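# Ease a crate with a can down rollers to the stop

## Task

Move the crate along the roller lane until it sits against the stop. It must arrive gently, not crash into the stop. Any can standing on the crate's lid must not slide far, be lifted, or fall off. Release the crate at the end.

## Robot and tools

Robots: six identical i2rt Big YAM arms, arm1 to arm6. Each has six revolute joints, a two-finger gripper and a wrist camera (arm1_cam_wrist ... arm6_cam_wrist). A fixed room camera, cam_high, sits near (-0.32, 1.54, 1.94) and looks down over the work area. All images are 896x504 pixels, pinhole plus radial distortion, with calibration (K, D, T_world_to_cam) given per camera. Arm feet, in metres in the scene frame: arm1 (-1.190, +0.679, +0.945), arm2 (-0.092, +0.652, +0.739), arm3 (+0.891, +0.695, +0.974). These three stand on the +y side and face roughly -y. arm4 (+1.507, -0.643, +0.783), arm5 (+0.490, -0.656, +0.936), arm6 (-0.690, -0.674, +0.732) stand on the -y side and face roughly +y. A foot faces along its own +x. Reach is about 1.0 m from the joint1 axis.

Frame: one shared scene frame in metres, origin on the floor, +z up. "hand" is the point between the finger pads, about 1 cm short of the fingertips. The fingers point along the hand's +z, and the pads close along its y. "hand_target" is the hand pose the currently held joint targets would give. Under load, the real hand can stop short of it.

move: its keys are arm1..arm6 and cameras. Each arm key holds one object for that arm only. An arm left out gets nothing new and keeps its previous command. Inside an arm's object:
- joints: a dict of absolute targets by name. joint1_rad -2.879..2.879 (base yaw, + is counter-clockwise from above). joint2_rad 0..3.141 (shoulder). joint3_rad 0..3.019 (elbow). joint4_rad -1.692..1.57 (wrist pitch, + tilts the fingers up). joint5_rad -1.57..1.57 (sideways swing, + toward the arm's right). joint6_rad -2.094..2.094 (roll, + is clockwise seen from behind). Joint values are in radians. gripper_m is the fingertip gap in metres, 0..0.093.
- target: 7 numbers [x, y, z, qw, qx, qy, qz]. This is an absolute hand pose in the scene frame, not an offset. The hand follows a straight line to it from its current hand_target. When target is used, joints may contain only gripper_m.
- speed: top path speed in m/s, 0.002..0.5, default 0.25. It is only allowed with target. Turning is capped at twice that value in rad/s.
All motions in one call start together. All hand paths in the call finish together, so the slowest one sets the pace. A path takes 0.5 to 10 s, and a whole action lasts at most 15 s. Paths do not avoid objects or other arms. At each step the controller limits the commanded pose to within 100 mm and 20 degrees of the measured hand, then solves damped IK, favouring position over orientation. Expect the hand to end a centimetre or more off, and to overshoot the set speed near full stretch. cameras is a list of camera names, or "all". Leaving it out or giving null means all cameras; [] means none. An unknown key or name makes the call invalid. An out-of-range value makes it refused. A refused call, or a stop during one, cancels the later move, wait and finished_scene calls in that reply.

Result lines: for each arm, joint_positions; Joint velocities (rad/s, gripper in m/s, or "within noise"); joint torques in N m, arm joints only, where + points toward larger joint values and joints 3 and 4 wrap at ±28; hand; hand_target; joint_status; hand_status; on_its_own. In on_its_own, "held at" is a target, not a reading. The "move:" line gives, per arm that was sent a motion, either done or the worst status word. "as last shown" lists arms not in the action; their status reads "not commanded" and their other lines repeat earlier values. "pictures" gives the order of the images. Images can be slightly older than the state.

Status words:
- off_target: the joint stopped away from its goal and may still push.
- time_out: the joints keep nearby targets and keep pushing. To relieve this, send the reported positions.
- not_followed, "joint command not followed" or "pose unreachable": a self- or arm-collision check held the motion back. The gripper part of the command still runs, and the arm may keep trying later.
- limit_stop_at_motor_heat: resend the target.

wait: seconds 0..10, plus an optional cameras list. It returns the full state and images without commanding anything.

zoom_image: camera (one name) and region [x0, y0, x1, y1] in pixels, top-left origin, at most 504x504. Only cameras present in the latest images can be zoomed.

read_manual: section "licences" returns URDF licence text. It does not move anything.

finished_scene: scene is the current scene's integer number. It ends the scene and cannot be undone.

Gripper: when closed on nothing it reads 0.000..0.003. On a hard part at full force it reads a few mm under the part's width, or up to 2 mm over. Going about 5 mm below the touch reading gives full force, roughly 50-64 N per pad. To release, command a gap well above the reading.

Cautions:
- Robots never stop on contact; they keep pushing hard. Never press two arms together, and never close one gripper on another arm's fingers. The clearance check can react too late.
- Sustained pushing, holding loads or an outstretched arm heats motors. MOTOR HOT appears at 85 °C. At 100 °C the arm goes limp for 30-60 s or more, reported as OVER-TEMPERATURE FAULT.
- Move the crate slowly and decelerate before the stop. Keep the lid level so the can neither slides nor tips. Do not release the crate while it is moving, and do not push anything out of the area or onto the floor.
- Loose objects may get brief random shoves.
- The simulation keeps running while you think, and the robots hold their last command during that time.

Each tool is called after ">>>" as name(argument=value, ...) on one line, values as JSON.

## Session

>>> move(cameras=["arm1_cam_wrist","arm2_cam_wrist","arm6_cam_wrist","cam_high"])

Scene clock: 0.00 s.
Joint torques (N m): no reading
Heat: arm1: hottest joint2_rad 27 °C; arm2: hottest joint1_rad 32 °C; arm3: hottest joint3_rad 31 °C; arm4: hottest joint2_rad 33 °C; arm5: hottest joint3_rad 30 °C; arm6: hottest joint2_rad 32 °C.
Joint velocities: within noise
arm1.joint_positions: joint1_rad=+0.450 joint2_rad=+0.646 joint3_rad=+1.353 joint4_rad=-1.256 joint5_rad=-0.025 joint6_rad=-0.082 gripper_m=+0.09396
arm1.joint_status: not commanded
arm1.hand: x=-1.0504 y=+0.4590 z=+1.4772 quat_wxyz=(-0.422, -0.389, -0.781, +0.247) (m; scene frame)
arm1.hand_target: x=-1.0517 y=+0.4612 z=+1.4910 quat_wxyz=(-0.433, -0.386, -0.774, +0.254) (m; scene frame)
arm1.hand_status: not commanded
arm2.joint_positions: joint1_rad=-0.156 joint2_rad=+0.540 joint3_rad=+1.434 joint4_rad=-1.421 joint5_rad=+0.220 joint6_rad=-0.465 gripper_m=+0.09396
arm2.joint_status: not commanded
arm2.hand: x=-0.1811 y=+0.4996 z=+1.3010 quat_wxyz=(-0.099, -0.605, -0.610, +0.501) (m; scene frame)
arm2.hand_target: x=-0.1800 y=+0.5028 z=+1.3097 quat_wxyz=(-0.104, -0.602, -0.605, +0.510) (m; scene frame)
arm2.hand_status: not commanded
arm3.joint_positions: joint1_rad=-0.411 joint2_rad=+0.647 joint3_rad=+1.454 joint4_rad=-1.470 joint5_rad=-0.077 joint6_rad=-0.163 gripper_m=+0.09396
arm3.joint_status: not commanded
arm3.hand: x=+0.8274 y=+0.4936 z=+1.5142 quat_wxyz=(-0.252, -0.682, -0.580, +0.367) (m; scene frame)
arm3.hand_target: x=+0.8283 y=+0.4960 z=+1.5240 quat_wxyz=(-0.257, -0.678, -0.577, +0.376) (m; scene frame)
arm3.hand_status: not commanded
arm4.joint_positions: joint1_rad=+0.133 joint2_rad=+0.618 joint3_rad=+1.399 joint4_rad=-1.434 joint5_rad=-0.177 joint6_rad=+0.312 gripper_m=+0.09396
arm4.joint_status: not commanded
arm4.hand: x=+1.3946 y=-0.4479 z=+1.3073 quat_wxyz=(-0.124, +0.677, -0.588, -0.425) (m; scene frame)
arm4.hand_target: x=+1.3952 y=-0.4498 z=+1.3185 quat_wxyz=(-0.129, +0.673, -0.583, -0.436) (m; scene frame)
arm4.hand_status: not commanded
arm5.joint_positions: joint1_rad=+0.646 joint2_rad=+0.624 joint3_rad=+1.416 joint4_rad=-1.301 joint5_rad=-0.192 joint6_rad=-0.435 gripper_m=+0.09396
arm5.joint_status: not commanded
arm5.hand: x=+0.3424 y=-0.4719 z=+1.4969 quat_wxyz=(-0.264, +0.836, -0.196, -0.439) (m; scene frame)
arm5.hand_target: x=+0.3441 y=-0.4742 z=+1.5059 quat_wxyz=(-0.270, +0.832, -0.193, -0.445) (m; scene frame)
arm5.hand_status: not commanded
arm6.joint_positions: joint1_rad=+0.067 joint2_rad=+0.576 joint3_rad=+1.433 joint4_rad=-1.158 joint5_rad=-0.198 joint6_rad=-0.235 gripper_m=+0.09396
arm6.joint_status: not commanded
arm6.hand: x=-0.7585 y=-0.4609 z=+1.3432 quat_wxyz=(-0.383, +0.697, -0.398, -0.457) (m; scene frame)
arm6.hand_target: x=-0.7579 y=-0.4652 z=+1.3518 quat_wxyz=(-0.390, +0.692, -0.394, -0.462) (m; scene frame)
arm6.hand_status: not commanded
pictures: arm1_cam_wrist, arm2_cam_wrist, arm6_cam_wrist, cam_high
camera_calibration:
arm1_cam_wrist: T_world_to_cam=[[-0.81315, -0.580791, 0.0383122, -0.639893], [-0.547786, 0.741366, -0.387695, -0.337555], [0.196767, -0.336242, -0.920991, 1.84752], [0, 0, 0, 1]] pos_world=[-1.06877, 0.49982, 1.59519]
arm2_cam_wrist: T_world_to_cam=[[-0.832918, 0.219082, 0.508184, -0.923679], [0.0695952, 0.952477, -0.296554, -0.0720338], [-0.549003, -0.211638, -0.808582, 1.18363], [0, 0, 0, 1]] pos_world=[-0.114517, 0.521474, 1.4051]
arm6_cam_wrist: T_world_to_cam=[[0.902484, 0.392866, 0.176574, 0.627759], [0.416976, -0.694145, -0.586766, 0.786182], [-0.107953, 0.603174, -0.79027, 1.38225], [0, 0, 0, 1]] pos_world=[-0.745144, -0.534638, 1.44281]

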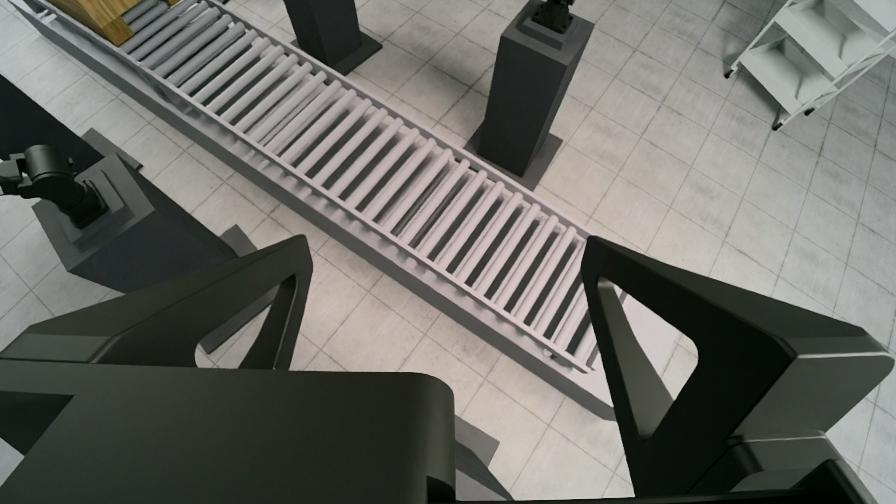

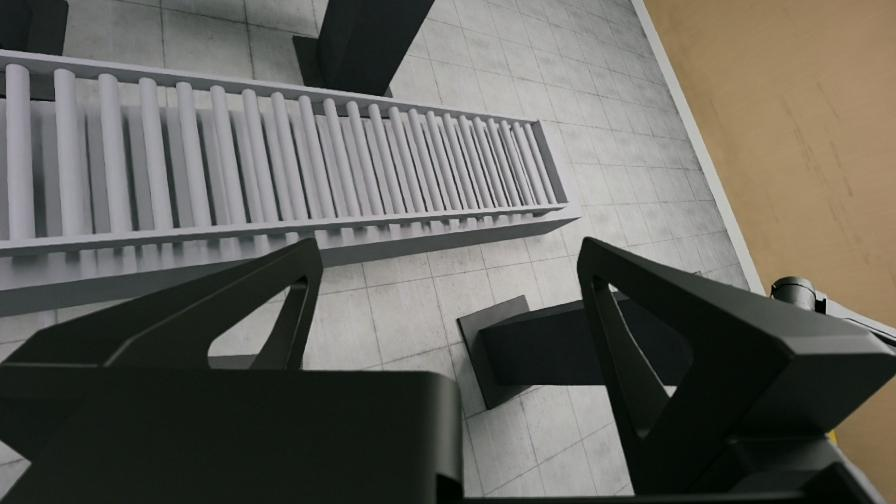

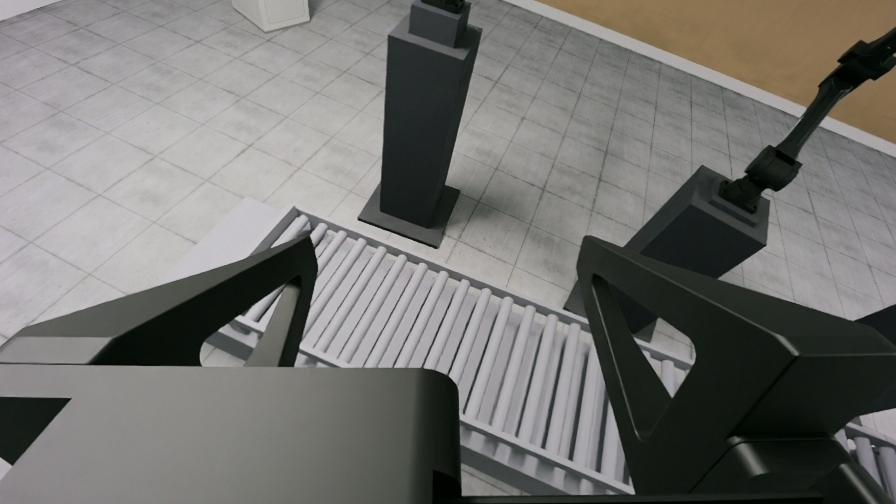

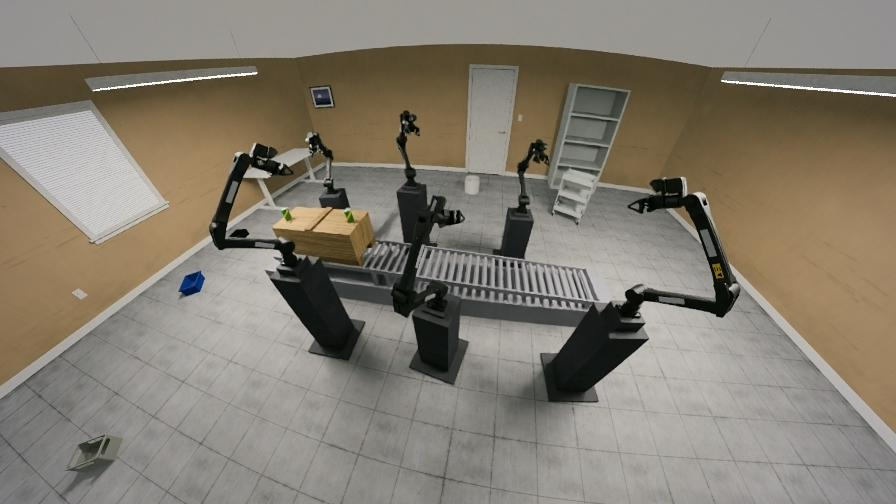

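>>> move(cameras=["arm3_cam_wrist","arm4_cam_wrist","arm5_cam_wrist"])

Scene clock: 4.80 s.
Joint torques (N m): arm1=[0.26 3.25 10.28 1.62 0.04 0.02] | arm2=[-0.79 4.42 7.82 1.91 0.01 0.01] | arm3=[-0.32 2.08 10.54 1.66 0 -0.06] | arm4=[-0.67 0.56 8.58 2.59 -0.05 -0.08] | arm5=[-0.67 2.84 10.14 2.11 -0.1 0.01] | arm6=[0.62 1.96 9.77 2.54 -0.11 -0.09]
Heat: arm1: hottest joint3_rad 28 °C; arm2: hottest joint1_rad 32 °C; arm3: hottest joint3_rad 32 °C; arm4: hottest joint2_rad 33 °C; arm5: hottest joint3_rad 31 °C; arm6: hottest joint2_rad 32 °C.
Joint velocities: within noise
arm1.joint_positions: joint1_rad=+0.450 joint2_rad=+0.646 joint3_rad=+1.353 joint4_rad=-1.256 joint5_rad=-0.025 joint6_rad=-0.082 gripper_m=+0.09396
arm1.joint_status: not commanded
arm1.hand: x=-1.0504 y=+0.4590 z=+1.4772 quat_wxyz=(-0.422, -0.389, -0.781, +0.247) (m; scene frame)
arm1.hand_target: x=-1.0517 y=+0.4612 z=+1.4910 quat_wxyz=(-0.433, -0.386, -0.774, +0.254) (m; scene frame)
arm1.hand_status: not commanded
arm2.joint_positions: joint1_rad=-0.156 joint2_rad=+0.540 joint3_rad=+1.434 joint4_rad=-1.421 joint5_rad=+0.220 joint6_rad=-0.465 gripper_m=+0.09396
arm2.joint_status: not commanded
arm2.hand: x=-0.1811 y=+0.4996 z=+1.3010 quat_wxyz=(-0.099, -0.605, -0.610, +0.501) (m; scene frame)
arm2.hand_target: x=-0.1800 y=+0.5028 z=+1.3097 quat_wxyz=(-0.104, -0.602, -0.605, +0.510) (m; scene frame)
arm2.hand_status: not commanded
arm3.joint_positions: joint1_rad=-0.411 joint2_rad=+0.647 joint3_rad=+1.454 joint4_rad=-1.470 joint5_rad=-0.077 joint6_rad=-0.163 gripper_m=+0.09396
arm3.joint_status: not commanded
arm3.hand: x=+0.8274 y=+0.4936 z=+1.5142 quat_wxyz=(-0.252, -0.682, -0.580, +0.367) (m; scene frame)
arm3.hand_target: x=+0.8283 y=+0.4960 z=+1.5240 quat_wxyz=(-0.257, -0.678, -0.577, +0.376) (m; scene frame)
arm3.hand_status: not commanded
arm4.joint_positions: joint1_rad=+0.133 joint2_rad=+0.618 joint3_rad=+1.399 joint4_rad=-1.434 joint5_rad=-0.177 joint6_rad=+0.312 gripper_m=+0.09396
arm4.joint_status: not commanded
arm4.hand: x=+1.3946 y=-0.4479 z=+1.3073 quat_wxyz=(-0.124, +0.677, -0.588, -0.425) (m; scene frame)
arm4.hand_target: x=+1.3952 y=-0.4498 z=+1.3185 quat_wxyz=(-0.129, +0.673, -0.583, -0.436) (m; scene frame)
arm4.hand_status: not commanded
arm5.joint_positions: joint1_rad=+0.646 joint2_rad=+0.624 joint3_rad=+1.416 joint4_rad=-1.301 joint5_rad=-0.191 joint6_rad=-0.435 gripper_m=+0.09396
arm5.joint_status: not commanded
arm5.hand: x=+0.3425 y=-0.4719 z=+1.4969 quat_wxyz=(-0.264, +0.836, -0.196, -0.439) (m; scene frame)
arm5.hand_target: x=+0.3442 y=-0.4742 z=+1.5059 quat_wxyz=(-0.270, +0.831, -0.194, -0.445) (m; scene frame)
arm5.hand_status: not commanded
arm6.joint_positions: joint1_rad=+0.067 joint2_rad=+0.576 joint3_rad=+1.433 joint4_rad=-1.158 joint5_rad=-0.198 joint6_rad=-0.235 gripper_m=+0.09396
arm6.joint_status: not commanded
arm6.hand: x=-0.7585 y=-0.4609 z=+1.3432 quat_wxyz=(-0.383, +0.697, -0.398, -0.457) (m; scene frame)
arm6.hand_target: x=-0.7579 y=-0.4652 z=+1.3518 quat_wxyz=(-0.390, +0.692, -0.394, -0.462) (m; scene frame)
arm6.hand_status: not commanded
pictures: arm3_cam_wrist, arm4_cam_wrist, arm5_cam_wrist
camera_calibration:
arm3_cam_wrist: T_world_to_cam=[[-0.967139, 0.237196, 0.0915481, 0.542036], [0.203083, 0.93733, -0.283143, -0.198645], [-0.152971, -0.255246, -0.954699, 1.82306], [0, 0, 0, 1]] pos_world=[0.843441, 0.522958, 1.63461]
arm4_cam_wrist: T_world_to_cam=[[0.905239, 0.271467, -0.326876, -0.715524], [0.201573, -0.951588, -0.232053, -0.398206], [-0.374046, 0.144174, -0.916135, 1.91261], [0, 0, 0, 1]] pos_world=[1.44339, -0.460436, 1.42592]
arm5_cam_wrist: T_world_to_cam=[[0.551918, 0.784144, 0.283733, -0.244721], [0.815498, -0.436455, -0.380093, 0.0844121], [-0.174211, 0.441164, -0.880355, 1.70654], [0, 0, 0, 1]] pos_world=[0.363525, -0.524124, 1.60388]

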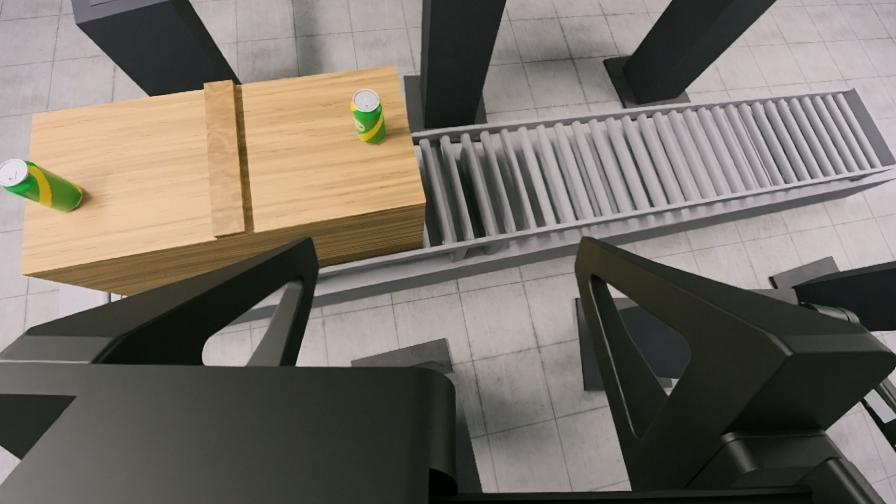

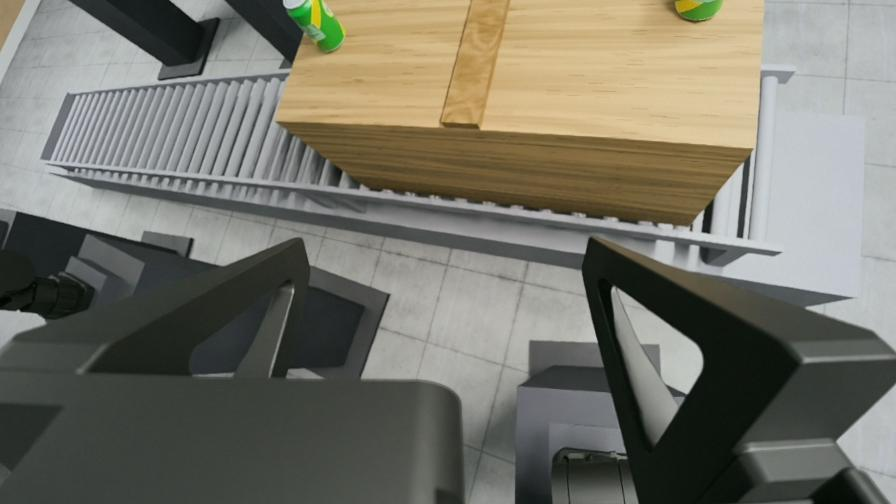

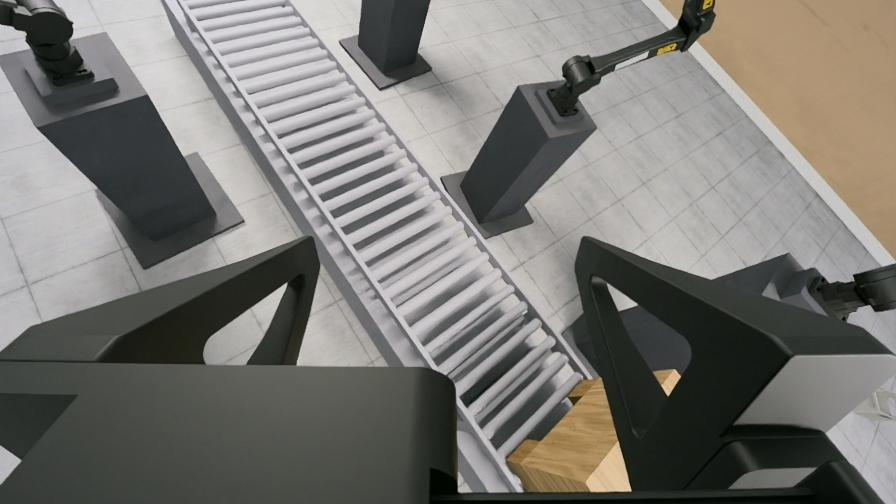

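>>> move(arm5={"target":[1.15,-0.15,1.08,-0.153,0.6903,-0.6903,-0.153],"speed":0.35}, arm2={"target":[0.05,0.16,1.15,0,0.7071,0.7071,0],"speed":0.3}, cameras=["arm5_cam_wrist","arm4_cam_wrist"])

Scene clock: 52.10 s.
Joint torques (N m): arm1=[0.09 3.37 10.26 1.54 0.04 0.01] | arm2=[0.26 -12.34 12.04 0.32 -0.19 0.06] | arm3=[-0.44 2.2 10.62 1.69 0.02 -0.05] | arm4=[-0.62 0.5 8.55 2.52 -0.05 -0.09] | arm5=[-1.08 -25.93 15.38 0.92 -0.2 0.07] | arm6=[0.62 1.9 9.77 2.52 -0.1 -0.09]
Heat: arm1: hottest joint3_rad 34 °C; arm2: hottest joint3_rad 34 °C; arm3: hottest joint3_rad 35 °C; arm4: hottest joint2_rad 32 °C; arm5: hottest joint3_rad 34 °C; arm6: hottest joint3_rad 34 °C.
move: arm2 off_target; arm5 off_target
Joint velocities: within noise
arm1, arm3, arm4, arm6: as last shown
arm2.joint_positions: joint1_rad=+0.438 joint2_rad=+1.575 joint3_rad=+1.904 joint4_rad=-1.671 joint5_rad=-0.006 joint6_rad=+0.261 gripper_m=+0.09396
arm2.joint_status: not commanded
arm2.hand: x=+0.0442 y=+0.1646 z=+1.1351 quat_wxyz=(-0.100, -0.701, -0.703, +0.061) (m; scene frame)
arm2.hand_target: x=+0.0497 y=+0.1606 z=+1.1491 quat_wxyz=(-0.114, -0.700, -0.702, +0.066) (m; scene frame)
arm2.hand_status: off_target (0.017 m and 13.5 deg from the pose sent, 0.438 m and 61.4 deg at the start; a joint's target at an end of its range on 106 of 132 steps)
arm5.joint_positions: joint1_rad=-0.910 joint2_rad=+2.577 joint3_rad=+2.873 joint4_rad=-1.534 joint5_rad=-0.364 joint6_rad=-0.925 gripper_m=+0.09396
arm5.joint_status: not commanded
arm5.hand: x=+1.1404 y=-0.1498 z=+1.0887 quat_wxyz=(-0.183, +0.687, -0.687, -0.150) (m; scene frame)
arm5.hand_target: x=+1.1486 y=-0.1511 z=+1.0796 quat_wxyz=(-0.187, +0.682, -0.691, -0.148) (m; scene frame)
arm5.hand_status: off_target (0.013 m and 3.5 deg from the pose sent, 0.964 m and 69.8 deg at the start; a joint's target at an end of its range on 26 of 132 steps)
pictures: arm4_cam_wrist, arm5_cam_wrist
camera_calibration:
arm4_cam_wrist: T_world_to_cam=[[0.905239, 0.271467, -0.326876, -0.715524], [0.201573, -0.951588, -0.232053, -0.398206], [-0.374046, 0.144174, -0.916135, 1.91261], [0, 0, 0, 1]] pos_world=[1.44339, -0.460436, 1.42592]
arm5_cam_wrist: T_world_to_cam=[[0.998487, 0.00240862, 0.0549394, -1.19921], [-0.00688602, -0.985701, 0.168363, -0.322358], [0.0545594, -0.168487, -0.984193, 1.10498], [0, 0, 0, 1]] pos_world=[1.13489, -0.128684, 1.20768]

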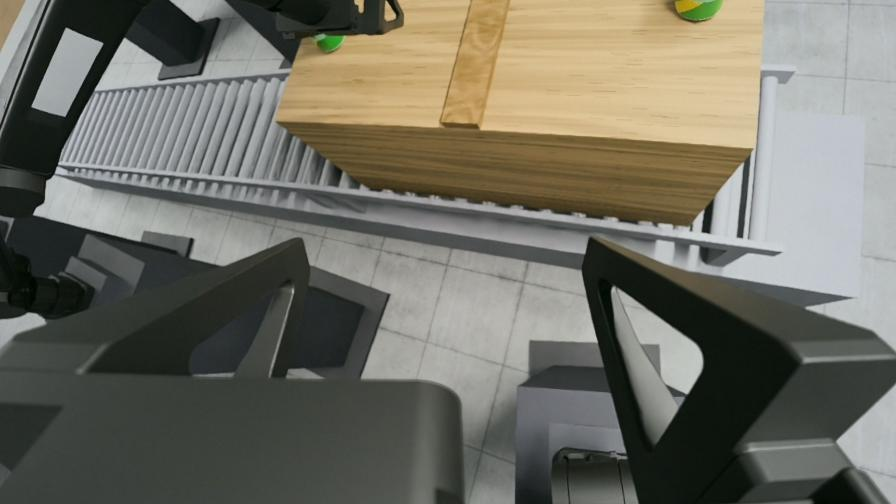

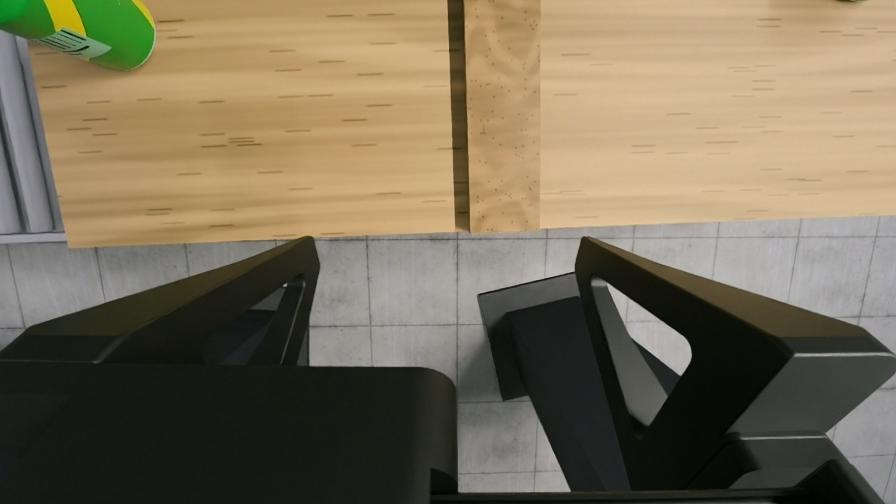

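>>> move(arm5={"target":[1.208,-0.14,0.93,-0.2126,0.6744,-0.6744,-0.2126],"speed":0.25}, cameras=["arm5_cam_wrist"])

Scene clock: 67.23 s.
Joint torques (N m): arm1=[0.56 3.31 10.21 1.55 0.03 0.05] | arm2=[-0.32 -12.16 12.04 0.42 -0.17 0.05] | arm3=[-0.38 2.2 10.55 1.69 0 -0.06] | arm4=[-0.67 0.62 8.57 2.58 -0.06 -0.1] | arm5=[-0.62 -30.04 15.34 1.63 -0.49 0.1] | arm6=[0.62 2.02 9.77 2.52 -0.11 -0.09]
Heat: arm1: hottest joint3_rad 35 °C; arm2: hottest joint3_rad 36 °C; arm3: hottest joint3_rad 36 °C; arm4: hottest joint3_rad 33 °C; arm5: hottest joint3_rad 36 °C; arm6: hottest joint3_rad 35 °C.
move: arm5 off_target
Joint velocities: within noise
arm1, arm2, arm3, arm4, arm6: as last shown
arm2.joint_positions: joint1_rad=+0.438 joint2_rad=+1.575 joint3_rad=+1.904 joint4_rad=-1.671 joint5_rad=-0.006 joint6_rad=+0.262 gripper_m=+0.09396
arm2.hand_target: x=+0.0497 y=+0.1606 z=+1.1491 quat_wxyz=(-0.114, -0.700, -0.701, +0.066) (m; scene frame)
arm5.joint_positions: joint1_rad=-0.970 joint2_rad=+2.827 joint3_rad=+2.878 joint4_rad=-1.233 joint5_rad=-0.510 joint6_rad=-0.921 gripper_m=+0.09396
arm5.joint_status: not commanded
arm5.hand: x=+1.1984 y=-0.1467 z=+0.9181 quat_wxyz=(-0.224, +0.665, -0.681, -0.207) (m; scene frame)
arm5.hand_target: x=+1.2061 y=-0.1411 z=+0.9302 quat_wxyz=(-0.245, +0.664, -0.677, -0.204) (m; scene frame)
arm5.hand_status: off_target (0.017 m and 2.0 deg from the pose sent, 0.173 m and 8.2 deg at the start; pose on its path clipped on 10 of 56 steps; a joint's target at an end of its range on 28 of 56 steps)
pictures: arm5_cam_wrist
camera_calibration:
arm5_cam_wrist: T_world_to_cam=[[0.999489, -0.0175462, 0.0267078, -1.22583], [-0.0181981, -0.999537, 0.0243661, -0.14656], [0.0262679, -0.0248397, -0.999346, 1.00322], [0, 0, 0, 1]] pos_world=[1.19619, -0.143081, 1.03887]

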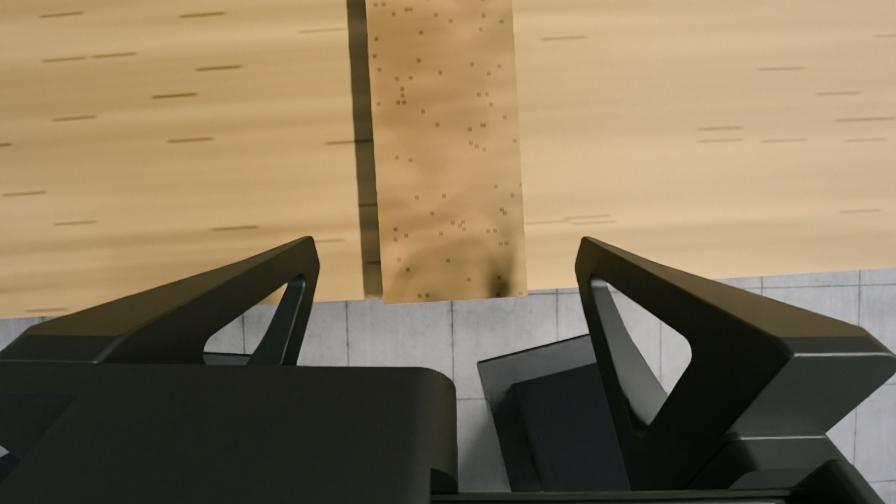

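>>> move(arm5={"target":[1.211,-0.14,0.880,-0.2126,0.6744,-0.6744,-0.2126],"speed":0.1}, cameras=["arm5_cam_wrist"])

Scene clock: 74.97 s.
Joint torques (N m): arm1=[0.67 3.25 10.26 1.55 0.01 0.01] | arm2=[-0.32 -12.16 11.82 0.43 -0.15 0] | arm3=[-0.62 2.14 10.59 1.69 0 -0.05] | arm4=[-0.62 0.67 8.55 2.56 -0.05 -0.1] | arm5=[-0.67 -28.22 15.38 1.66 -0.44 0.05] | arm6=[0.62 1.96 9.76 2.52 -0.11 -0.09]
Heat: arm1: hottest joint3_rad 35 °C; arm2: hottest joint3_rad 36 °C; arm3: hottest joint3_rad 36 °C; arm4: hottest joint3_rad 33 °C; arm5: hottest joint3_rad 38 °C; arm6: hottest joint3_rad 35 °C.
move: arm5 off_target
Joint velocities: within noise
arm1, arm2, arm3, arm4, arm6: as last shown
arm2.hand_target: x=+0.0497 y=+0.1606 z=+1.1491 quat_wxyz=(-0.114, -0.700, -0.702, +0.066) (m; scene frame)
arm5.joint_positions: joint1_rad=-0.970 joint2_rad=+2.871 joint3_rad=+2.878 joint4_rad=-1.169 joint5_rad=-0.510 joint6_rad=-0.920 gripper_m=+0.09396
arm5.joint_status: not commanded
arm5.hand: x=+1.2037 y=-0.1436 z=+0.8863 quat_wxyz=(-0.234, +0.666, -0.678, -0.205) (m; scene frame)
arm5.hand_target: x=+1.2092 y=-0.1410 z=+0.8802 quat_wxyz=(-0.245, +0.664, -0.677, -0.203) (m; scene frame)
arm5.hand_status: off_target (0.010 m and 2.8 deg from the pose sent, 0.041 m and 2.0 deg at the start; a joint's target at an end of its range on 40 of 43 steps)
pictures: arm5_cam_wrist
camera_calibration:
arm5_cam_wrist: T_world_to_cam=[[0.998869, -0.0184822, 0.043816, -1.24491], [-0.0190957, -0.999725, 0.0136265, -0.132028], [0.0435521, -0.0144478, -0.998947, 0.951708], [0, 0, 0, 1]] pos_world=[1.19954, -0.141251, 1.00705]

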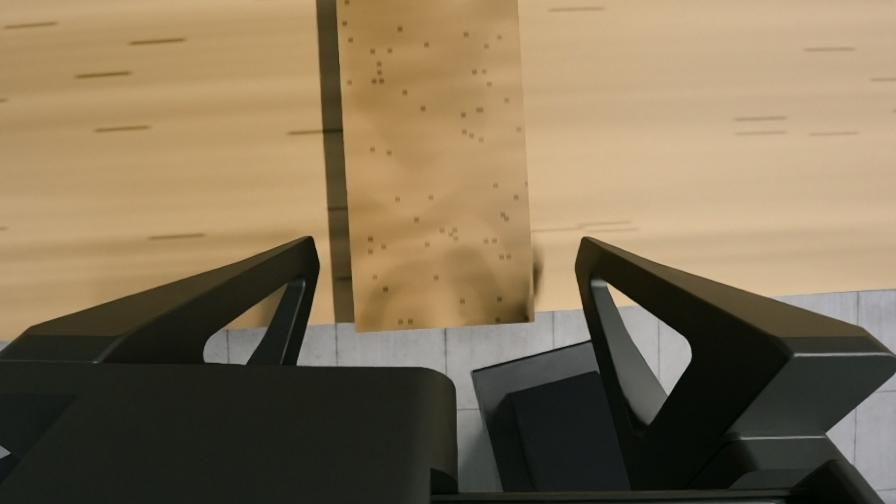

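>>> move(arm5={"target":[1.207,-0.14,0.856,-0.2126,0.6744,-0.6744,-0.2126],"speed":0.08}, cameras=["arm5_cam_wrist"])

Scene clock: 80.73 s.
Joint torques (N m): arm1=[0.32 3.08 10.26 1.54 0.01 0.02] | arm2=[-0.03 -11.81 11.93 0.42 -0.15 0.03] | arm3=[-0.5 2.2 10.56 1.7 0.01 -0.07] | arm4=[-0.62 0.56 8.57 2.56 -0.05 -0.1] | arm5=[-0.56 -27.34 15.28 1.63 -0.34 -0.02] | arm6=[0.62 2.02 9.77 2.52 -0.11 -0.09]
Heat: arm1: hottest joint3_rad 35 °C; arm2: hottest joint3_rad 37 °C; arm3: hottest joint3_rad 36 °C; arm4: hottest joint3_rad 34 °C; arm5: hottest joint3_rad 39 °C; arm6: hottest joint3_rad 35 °C.
move: arm5 off_target
Joint velocities: within noise
arm1, arm2, arm3, arm4, arm6: as last shown
arm5.joint_positions: joint1_rad=-0.970 joint2_rad=+2.889 joint3_rad=+2.879 joint4_rad=-1.159 joint5_rad=-0.514 joint6_rad=-0.919 gripper_m=+0.09396
arm5.joint_status: not commanded
arm5.hand: x=+1.2022 y=-0.1439 z=+0.8719 quat_wxyz=(-0.230, +0.665, -0.679, -0.208) (m; scene frame)
arm5.hand_target: x=+1.2049 y=-0.1412 z=+0.8565 quat_wxyz=(-0.237, +0.666, -0.676, -0.205) (m; scene frame)
arm5.hand_status: off_target (0.017 m and 2.4 deg from the pose sent, 0.031 m and 2.8 deg at the start; a joint's target at an end of its range on 30 of 35 steps)
pictures: arm5_cam_wrist
camera_calibration:
arm5_cam_wrist: T_world_to_cam=[[0.999239, -0.0173148, 0.0349404, -1.23533], [-0.0178418, -0.999731, 0.0148278, -0.13464], [0.0346743, -0.0154399, -0.999279, 0.948178], [0, 0, 0, 1]] pos_world=[1.19911, -0.141354, 0.992654]

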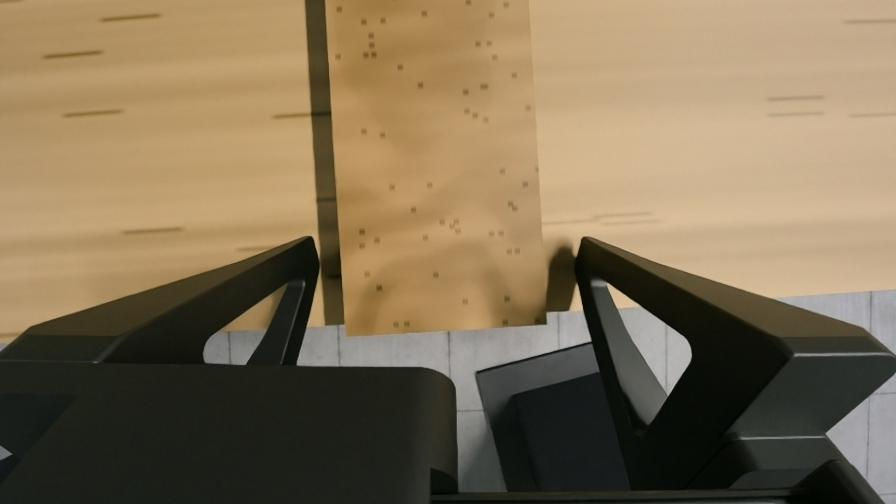

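>>> move(arm5={"target":[1.206,-0.14,0.845,-0.2126,0.6744,-0.6744,-0.2126],"speed":0.06}, cameras=[])

>>> move(arm5={"joints":{"gripper_m":0.055}}, cameras=["arm5_cam_wrist","arm4_cam_wrist"])

>>> zoom_image(camera="arm4_cam_wrist", region=[340, 0, 600, 200])

Scene clock: 88.00 s.
Joint torques (N m): arm1=[0.44 3.66 10.22 1.47 0.01 0.02] | arm2=[-0.26 -12.34 11.95 0.31 -0.19 0.05] | arm3=[-0.5 2.08 10.58 1.65 0.01 -0.05] | arm4=[-0.73 0.32 8.54 2.56 -0.04 -0.09] | arm5=[-0.56 -26.17 15.3 1.68 -0.38 -0.05] | arm6=[0.62 2.02 9.77 2.52 -0.11 -0.09]
Heat: arm1: hottest joint3_rad 35 °C; arm2: hottest joint3_rad 38 °C; arm3: hottest joint3_rad 36 °C; arm4: hottest joint3_rad 34 °C; arm5: hottest joint3_rad 40 °C; arm6: hottest joint3_rad 35 °C.
move: arm5 off_target
Joint velocities: within noise
arm1, arm2, arm3, arm4, arm6: as last shown
arm5.joint_positions: joint1_rad=-0.970 joint2_rad=+2.890 joint3_rad=+2.879 joint4_rad=-1.154 joint5_rad=-0.514 joint6_rad=-0.919 gripper_m=+0.09396
arm5.joint_status: not commanded
arm5.hand: x=+1.2029 y=-0.1435 z=+0.8713 quat_wxyz=(-0.232, +0.665, -0.679, -0.207) (m; scene frame)
arm5.hand_target: x=+1.2031 y=-0.1418 z=+0.8456 quat_wxyz=(-0.233, +0.668, -0.676, -0.206) (m; scene frame)
arm5.hand_status: off_target (0.027 m and 2.6 deg from the pose sent, 0.027 m and 2.4 deg at the start; a joint's target at an end of its range on 24 of 29 steps)
pictures: none
No camera images: "cameras" was empty.

Scene clock: 88.67 s.
Joint torques (N m): arm1=[0.21 3.66 10.32 1.62 0.01 0] | arm2=[-0.5 -11.63 11.99 0.36 -0.16 0.02] | arm3=[-0.62 2.14 10.54 1.63 0.01 -0.06] | arm4=[-0.67 0.38 8.57 2.58 -0.06 -0.1] | arm5=[-0.56 -26.29 15.3 1.66 -0.22 0] | arm6=[0.62 1.96 9.77 2.51 -0.11 -0.09]
Heat: arm1: hottest joint3_rad 36 °C; arm2: hottest joint3_rad 38 °C; arm3: hottest joint3_rad 36 °C; arm4: hottest joint3_rad 34 °C; arm5: hottest joint3_rad 40 °C; arm6: hottest joint3_rad 35 °C.
move: arm5 off_target
Joint velocities: within noise
arm1, arm2, arm3, arm4, arm6: as last shown
arm5.joint_positions: joint1_rad=-0.969 joint2_rad=+2.891 joint3_rad=+2.879 joint4_rad=-1.154 joint5_rad=-0.518 joint6_rad=-0.925 gripper_m=+0.06304
arm5.joint_status: gripper_m off_target (ended at +0.06307, target +0.05500)
arm5.hand: x=+1.2020 y=-0.1425 z=+0.8710 quat_wxyz=(-0.232, +0.667, -0.676, -0.209) (m; scene frame)
arm5.hand_target: x=+1.2031 y=-0.1418 z=+0.8456 quat_wxyz=(-0.233, +0.668, -0.676, -0.206) (m; scene frame)
arm5.hand_status: not commanded
pictures: arm4_cam_wrist, arm5_cam_wrist
camera_calibration:
arm4_cam_wrist: T_world_to_cam=[[0.905239, 0.271467, -0.326876, -0.715524], [0.201573, -0.951588, -0.232053, -0.398206], [-0.374046, 0.144174, -0.916135, 1.91261], [0, 0, 0, 1]] pos_world=[1.44339, -0.460436, 1.42592]
arm5_cam_wrist: T_world_to_cam=[[0.999192, -0.0108112, 0.0387004, -1.23727], [-0.0112088, -0.999886, 0.0100709, -0.13708], [0.0385871, -0.0104966, -0.9992, 0.943336], [0, 0, 0, 1]] pos_world=[1.19834, -0.14054, 0.991845]

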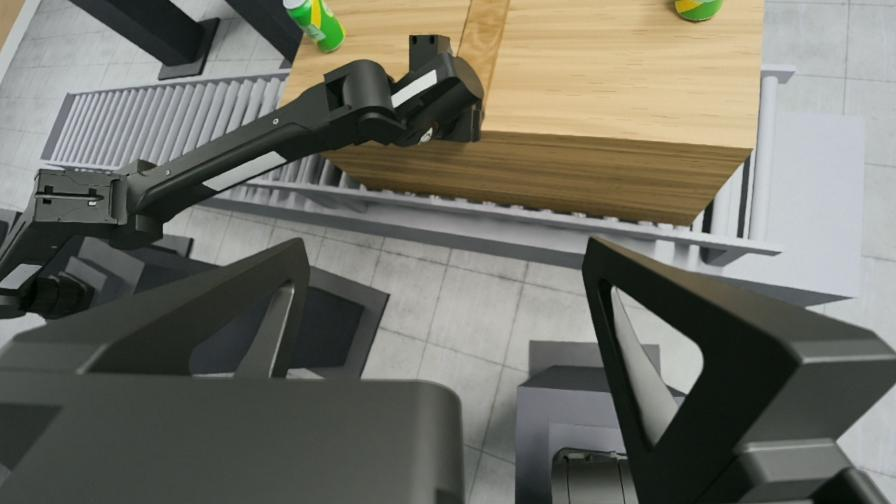

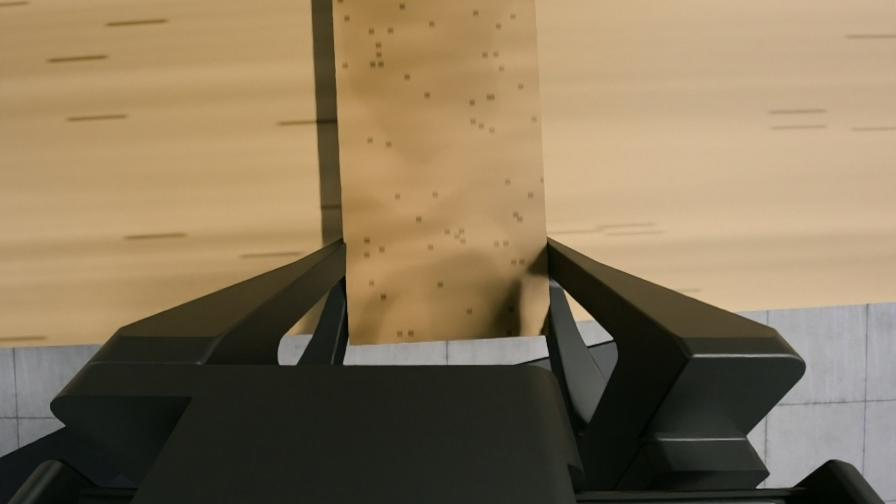

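Scaled by 1.938 from the camera's 896x504 image, which has a finer 1280x720 frame.

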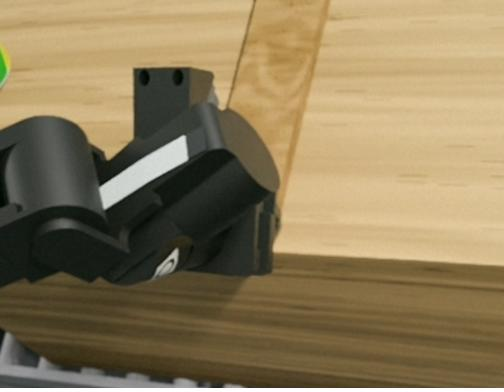

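>>> move(arm5={"target":[1.08,-0.14,0.855,-0.2126,0.6744,-0.6744,-0.2126],"speed":0.06}, cameras=["arm5_cam_wrist"])

>>> move(arm5={"target":[0.06,-0.14,0.808,-0.2126,0.6744,-0.6744,-0.2126],"speed":0.13}, cameras=["arm5_cam_wrist","arm2_cam_wrist","arm6_cam_wrist","cam_high"])

Scene clock: 100.20 s.
Joint torques (N m): arm1=[0.44 3.25 10.3 1.51 0.02 0.02] | arm2=[-0.09 -12.22 11.86 0.44 -0.15 0.02] | arm3=[-0.5 2.14 10.59 1.65 0.01 -0.05] | arm4=[-0.62 0.5 8.58 2.54 -0.06 -0.09] | arm5=[0.21 -26.58 8.28 1.59 -0.37 0.04] | arm6=[0.62 1.96 9.77 2.54 -0.11 -0.09]
Heat: arm1: hottest joint3_rad 36 °C; arm2: hottest joint3_rad 39 °C; arm3: hottest joint3_rad 37 °C; arm4: hottest joint3_rad 34 °C; arm5: hottest joint3_rad 40 °C; arm6: hottest joint3_rad 36 °C.
move: arm5 off_target
Joint velocities: within noise
arm1, arm2, arm3, arm4, arm6: as last shown
arm5.joint_positions: joint1_rad=-0.892 joint2_rad=+2.439 joint3_rad=+1.971 joint4_rad=-0.687 joint5_rad=-0.488 joint6_rad=-0.863 gripper_m=+0.06304
arm5.joint_status: not commanded
arm5.hand: x=+1.0899 y=-0.1434 z=+0.8684 quat_wxyz=(-0.221, +0.673, -0.674, -0.210) (m; scene frame)
arm5.hand_target: x=+1.0800 y=-0.1403 z=+0.8551 quat_wxyz=(-0.213, +0.674, -0.674, -0.212) (m; scene frame)
arm5.hand_status: off_target (0.017 m and 1.1 deg from the pose sent, 0.123 m and 2.5 deg at the start)
pictures: arm5_cam_wrist
camera_calibration:
arm5_cam_wrist: T_world_to_cam=[[0.999654, 0.00486103, 0.0258398, -1.11233], [0.00421484, -0.999678, 0.0250034, -0.168956], [0.025953, -0.0248858, -0.999353, 0.956824], [0, 0, 0, 1]] pos_world=[1.08783, -0.139683, 0.989172]

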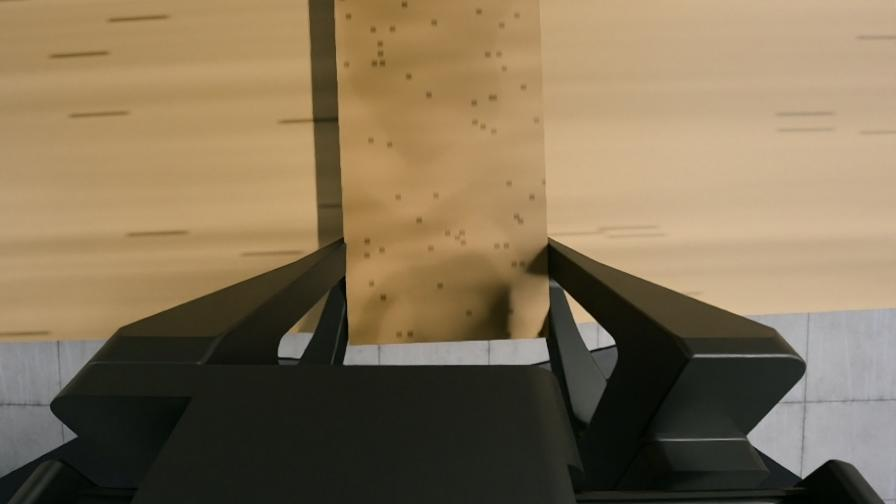

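Scene clock: 109.37 s.
Joint torques (N m): arm1=[0.62 3.19 10.24 1.51 0.03 0.02] | arm2=[-0.32 -12.28 12.01 0.42 -0.15 0.06] | arm3=[-0.44 2.2 10.55 1.73 0.01 -0.06] | arm4=[-0.85 0.44 8.58 2.54 -0.05 -0.11] | arm5=[-9.76 -21.01 5.27 0.9 1.5 -0.41] | arm6=[0.56 1.96 9.76 2.52 -0.1 -0.09]
Heat: arm1: hottest joint3_rad 36 °C; arm2: hottest joint3_rad 40 °C; arm3: hottest joint3_rad 37 °C; arm4: hottest joint3_rad 34 °C; arm5: hottest joint3_rad 40 °C; arm6: hottest joint3_rad 36 °C.
move: arm5 off_target
Joint velocities: within noise
arm1.joint_positions: joint1_rad=+0.450 joint2_rad=+0.646 joint3_rad=+1.353 joint4_rad=-1.256 joint5_rad=-0.025 joint6_rad=-0.082 gripper_m=+0.09396
arm1.joint_status: not commanded
arm1.hand: x=-1.0504 y=+0.4590 z=+1.4772 quat_wxyz=(-0.422, -0.389, -0.781, +0.247) (m; scene frame)
arm1.hand_target: x=-1.0517 y=+0.4612 z=+1.4910 quat_wxyz=(-0.433, -0.386, -0.774, +0.254) (m; scene frame)
arm1.hand_status: not commanded
arm2: as last shown
arm3.joint_positions: joint1_rad=-0.411 joint2_rad=+0.647 joint3_rad=+1.454 joint4_rad=-1.470 joint5_rad=-0.077 joint6_rad=-0.163 gripper_m=+0.09396
arm3.joint_status: not commanded
arm3.hand: x=+0.8274 y=+0.4936 z=+1.5142 quat_wxyz=(-0.252, -0.682, -0.580, +0.367) (m; scene frame)
arm3.hand_target: x=+0.8283 y=+0.4960 z=+1.5240 quat_wxyz=(-0.257, -0.678, -0.577, +0.376) (m; scene frame)
arm3.hand_status: not commanded
arm4.joint_positions: joint1_rad=+0.133 joint2_rad=+0.618 joint3_rad=+1.399 joint4_rad=-1.434 joint5_rad=-0.177 joint6_rad=+0.312 gripper_m=+0.09396
arm4.joint_status: not commanded
arm4.hand: x=+1.3946 y=-0.4479 z=+1.3073 quat_wxyz=(-0.124, +0.677, -0.588, -0.425) (m; scene frame)
arm4.hand_target: x=+1.3952 y=-0.4498 z=+1.3185 quat_wxyz=(-0.129, +0.673, -0.583, -0.436) (m; scene frame)
arm4.hand_status: not commanded
arm5.joint_positions: joint1_rad=+0.999 joint2_rad=+2.256 joint3_rad=+1.423 joint4_rad=-0.229 joint5_rad=+0.411 joint6_rad=+0.749 gripper_m=+0.06343
arm5.joint_status: not commanded
arm5.hand: x=-0.0168 y=-0.1913 z=+0.8342 quat_wxyz=(-0.177, +0.693, -0.650, -0.258) (m; scene frame)
arm5.hand_target: x=+0.0590 y=-0.1485 z=+0.8093 quat_wxyz=(-0.210, +0.675, -0.675, -0.211) (m; scene frame)
arm5.hand_status: off_target (0.096 m and 7.5 deg from the pose sent, 1.032 m and 1.1 deg at the start)
arm6.joint_positions: joint1_rad=+0.067 joint2_rad=+0.576 joint3_rad=+1.433 joint4_rad=-1.158 joint5_rad=-0.198 joint6_rad=-0.235 gripper_m=+0.09396
arm6.joint_status: not commanded
arm6.hand: x=-0.7585 y=-0.4609 z=+1.3432 quat_wxyz=(-0.383, +0.697, -0.398, -0.457) (m; scene frame)
arm6.hand_target: x=-0.7579 y=-0.4652 z=+1.3518 quat_wxyz=(-0.390, +0.692, -0.394, -0.462) (m; scene frame)
arm6.hand_status: not commanded
pictures: arm2_cam_wrist, arm5_cam_wrist, arm6_cam_wrist, cam_high
camera_calibration:
arm2_cam_wrist: T_world_to_cam=[[-0.998201, -0.0324166, -0.0504312, 0.104516], [-0.0495028, 0.920186, 0.38834, -0.584729], [0.0338174, 0.390138, -0.920135, 1.10409], [0, 0, 0, 1]] pos_world=[0.0380449, 0.1107, 1.24826]
arm5_cam_wrist: T_world_to_cam=[[0.991411, 0.104341, -0.0788506, 0.101319], [0.105725, -0.994303, 0.0135793, -0.199076], [-0.0769845, -0.0217991, -0.996794, 0.947009], [0, 0, 0, 1]] pos_world=[-0.00649595, -0.18787, 0.954666]
arm6_cam_wrist: T_world_to_cam=[[0.902484, 0.392866, 0.176574, 0.627759], [0.416976, -0.694145, -0.586766, 0.786182], [-0.107953, 0.603174, -0.79027, 1.38225], [0, 0, 0, 1]] pos_world=[-0.745144, -0.534638, 1.44281]

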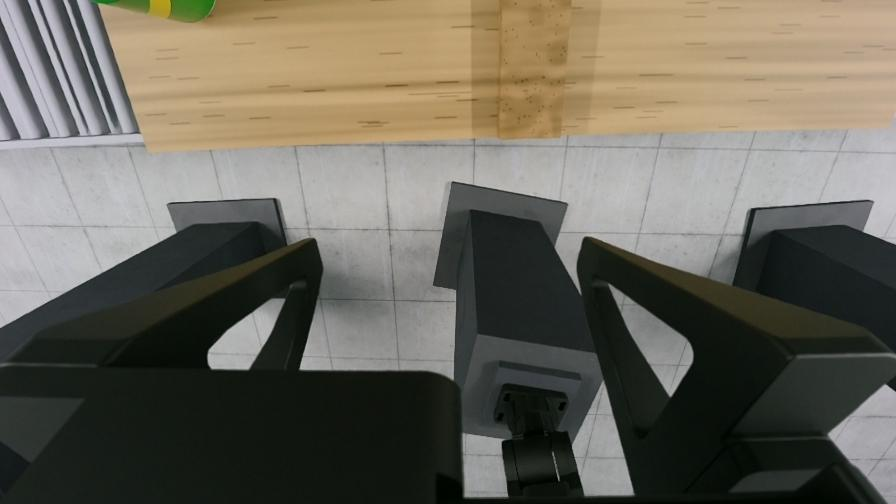

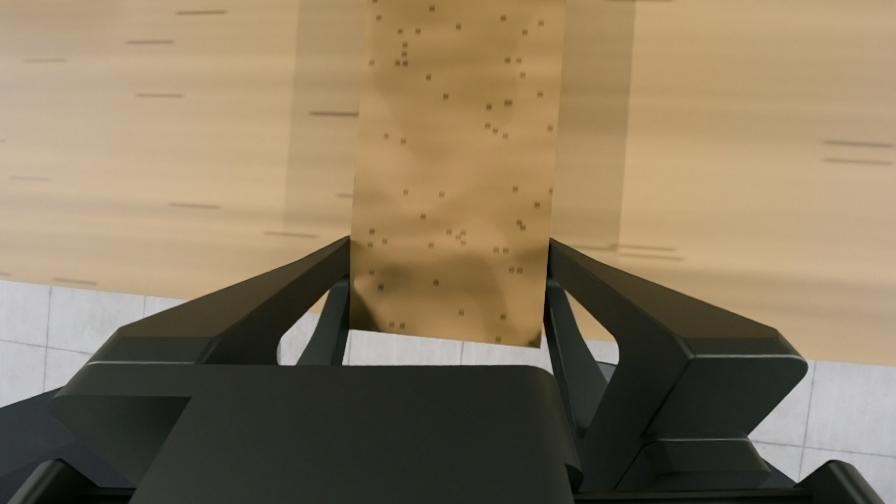

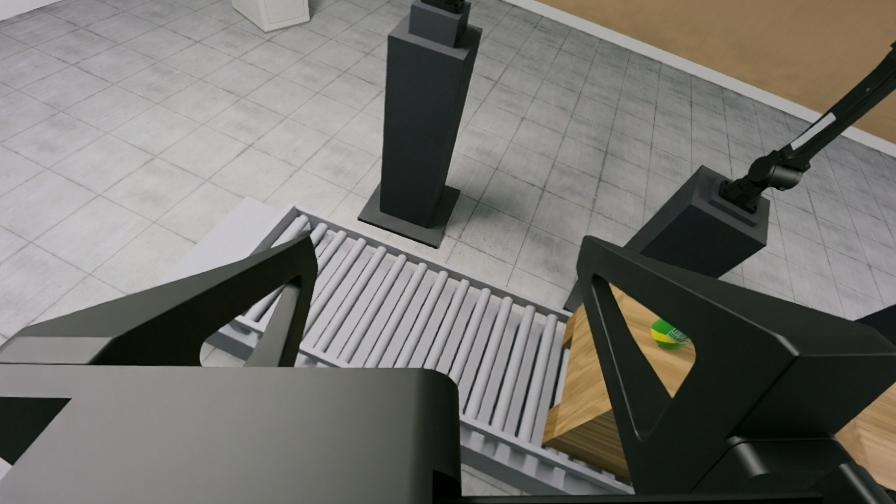

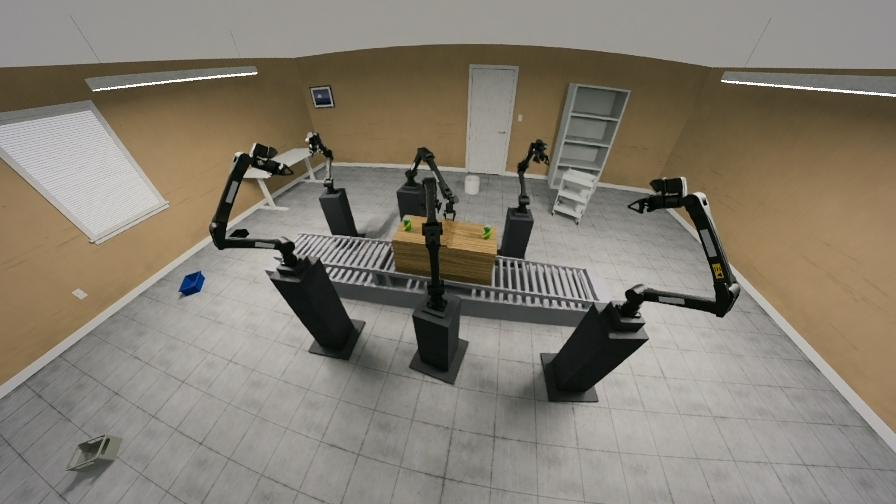

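>>> move(arm2={"target":[-0.036,0.12,0.92,0,0.7071,0.7071,0],"speed":0.25}, cameras=["arm2_cam_wrist"])

Scene clock: 123.03 s.
Joint torques (N m): arm1=[0.56 3.19 10.29 1.52 0.03 0.03] | arm2=[-0.62 -14.97 8.84 0.64 0.09 -0.14] | arm3=[-0.38 2.26 10.56 1.7 0.02 -0.06] | arm4=[-0.67 0.67 8.57 2.59 -0.06 -0.1] | arm5=[-9.76 -21.07 5.26 0.88 1.5 -0.41] | arm6=[0.62 1.9 9.76 2.52 -0.11 -0.09]
Heat: arm1: hottest joint3_rad 37 °C; arm2: hottest joint3_rad 40 °C; arm3: hottest joint3_rad 37 °C; arm4: hottest joint3_rad 35 °C; arm5: hottest joint3_rad 39 °C; arm6: hottest joint3_rad 36 °C.
move: arm2 done
Joint velocities: within noise
arm1, arm3, arm4, arm5, arm6: as last shown
arm2.joint_positions: joint1_rad=+0.283 joint2_rad=+1.759 joint3_rad=+1.584 joint4_rad=-1.415 joint5_rad=-0.014 joint6_rad=+0.108 gripper_m=+0.09396
arm2.joint_status: not commanded
arm2.hand: x=-0.0313 y=+0.1259 z=+0.9211 quat_wxyz=(+0.003, -0.707, -0.707, -0.004) (m; scene frame)
arm2.hand_target: x=-0.0360 y=+0.1201 z=+0.9201 quat_wxyz=(+0.000, -0.707, -0.707, +0.000) (m; scene frame)
arm2.hand_status: done (0.008 m and 0.6 deg from the pose sent, 0.234 m and 13.5 deg at the start)
pictures: arm2_cam_wrist
camera_calibration:
arm2_cam_wrist: T_world_to_cam=[[-0.999717, -0.0235157, -0.00353819, -0.027184], [-0.0209738, 0.801795, 0.597231, -0.646411], [-0.0112074, 0.597136, -0.802062, 0.788654], [0, 0, 0, 1]] pos_world=[-0.0318953, 0.0467162, 1.01851]

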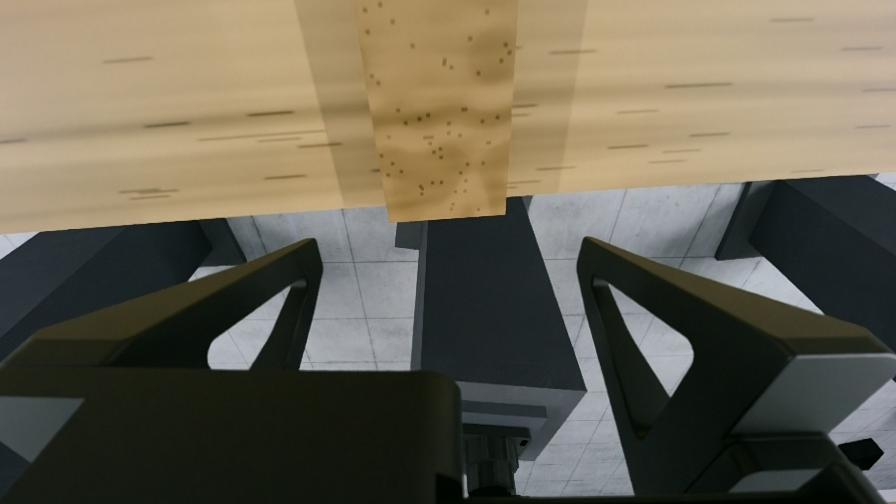

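>>> move(arm2={"target":[-0.036,0.117,0.830,0,0.7071,0.7071,0],"speed":0.1}, cameras=["arm2_cam_wrist"])

Scene clock: 134.87 s.
Joint torques (N m): arm1=[0.56 3.37 10.26 1.5 0 0.02] | arm2=[-0.97 -14.21 7.94 0.62 0.07 -0.09] | arm3=[-0.5 2.2 10.62 1.66 0 -0.05] | arm4=[-0.5 0.5 8.61 2.58 -0.06 -0.09] | arm5=[-9.7 -21.01 5.27 0.9 1.5 -0.41] | arm6=[0.62 1.96 9.77 2.52 -0.1 -0.09]
Heat: arm1: hottest joint3_rad 37 °C; arm2: hottest joint3_rad 40 °C; arm3: hottest joint3_rad 38 °C; arm4: hottest joint3_rad 35 °C; arm5: hottest joint3_rad 38 °C; arm6: hottest joint3_rad 36 °C.
move: arm2 done
Joint velocities: within noise
arm1, arm3, arm4, arm5, arm6: as last shown
arm2.joint_positions: joint1_rad=+0.283 joint2_rad=+1.821 joint3_rad=+1.447 joint4_rad=-1.199 joint5_rad=-0.014 joint6_rad=+0.108 gripper_m=+0.09396
arm2.joint_status: not commanded
arm2.hand: x=-0.0314 y=+0.1197 z=+0.8389 quat_wxyz=(-0.004, -0.707, -0.707, +0.001) (m; scene frame)
arm2.hand_target: x=-0.0360 y=+0.1172 z=+0.8302 quat_wxyz=(+0.000, -0.707, -0.707, +0.000) (m; scene frame)
arm2.hand_status: done (0.010 m and 0.5 deg from the pose sent, 0.092 m and 0.6 deg at the start)
pictures: arm2_cam_wrist
camera_calibration:
arm2_cam_wrist: T_world_to_cam=[[-0.999697, -0.024097, -0.00498405, -0.0264981], [-0.0224778, 0.811851, 0.583432, -0.581977], [-0.0100126, 0.583367, -0.812147, 0.736597], [0, 0, 0, 1]] pos_world=[-0.0321963, 0.0421334, 0.937637]

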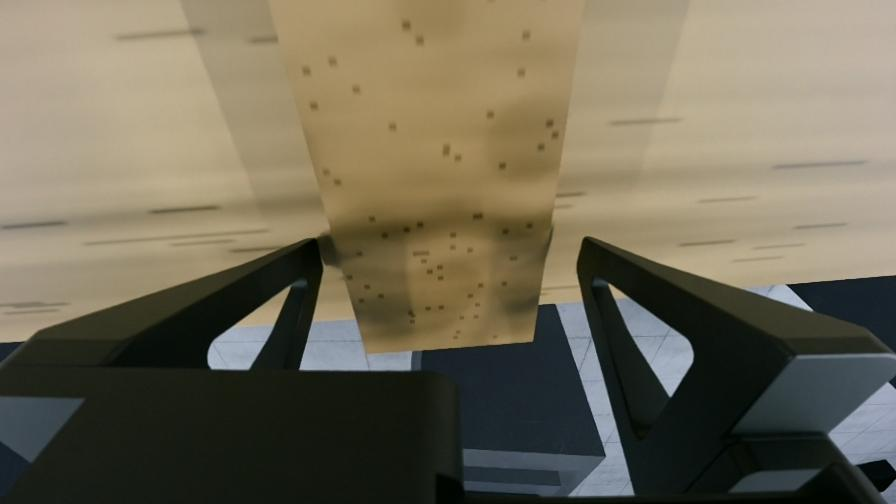

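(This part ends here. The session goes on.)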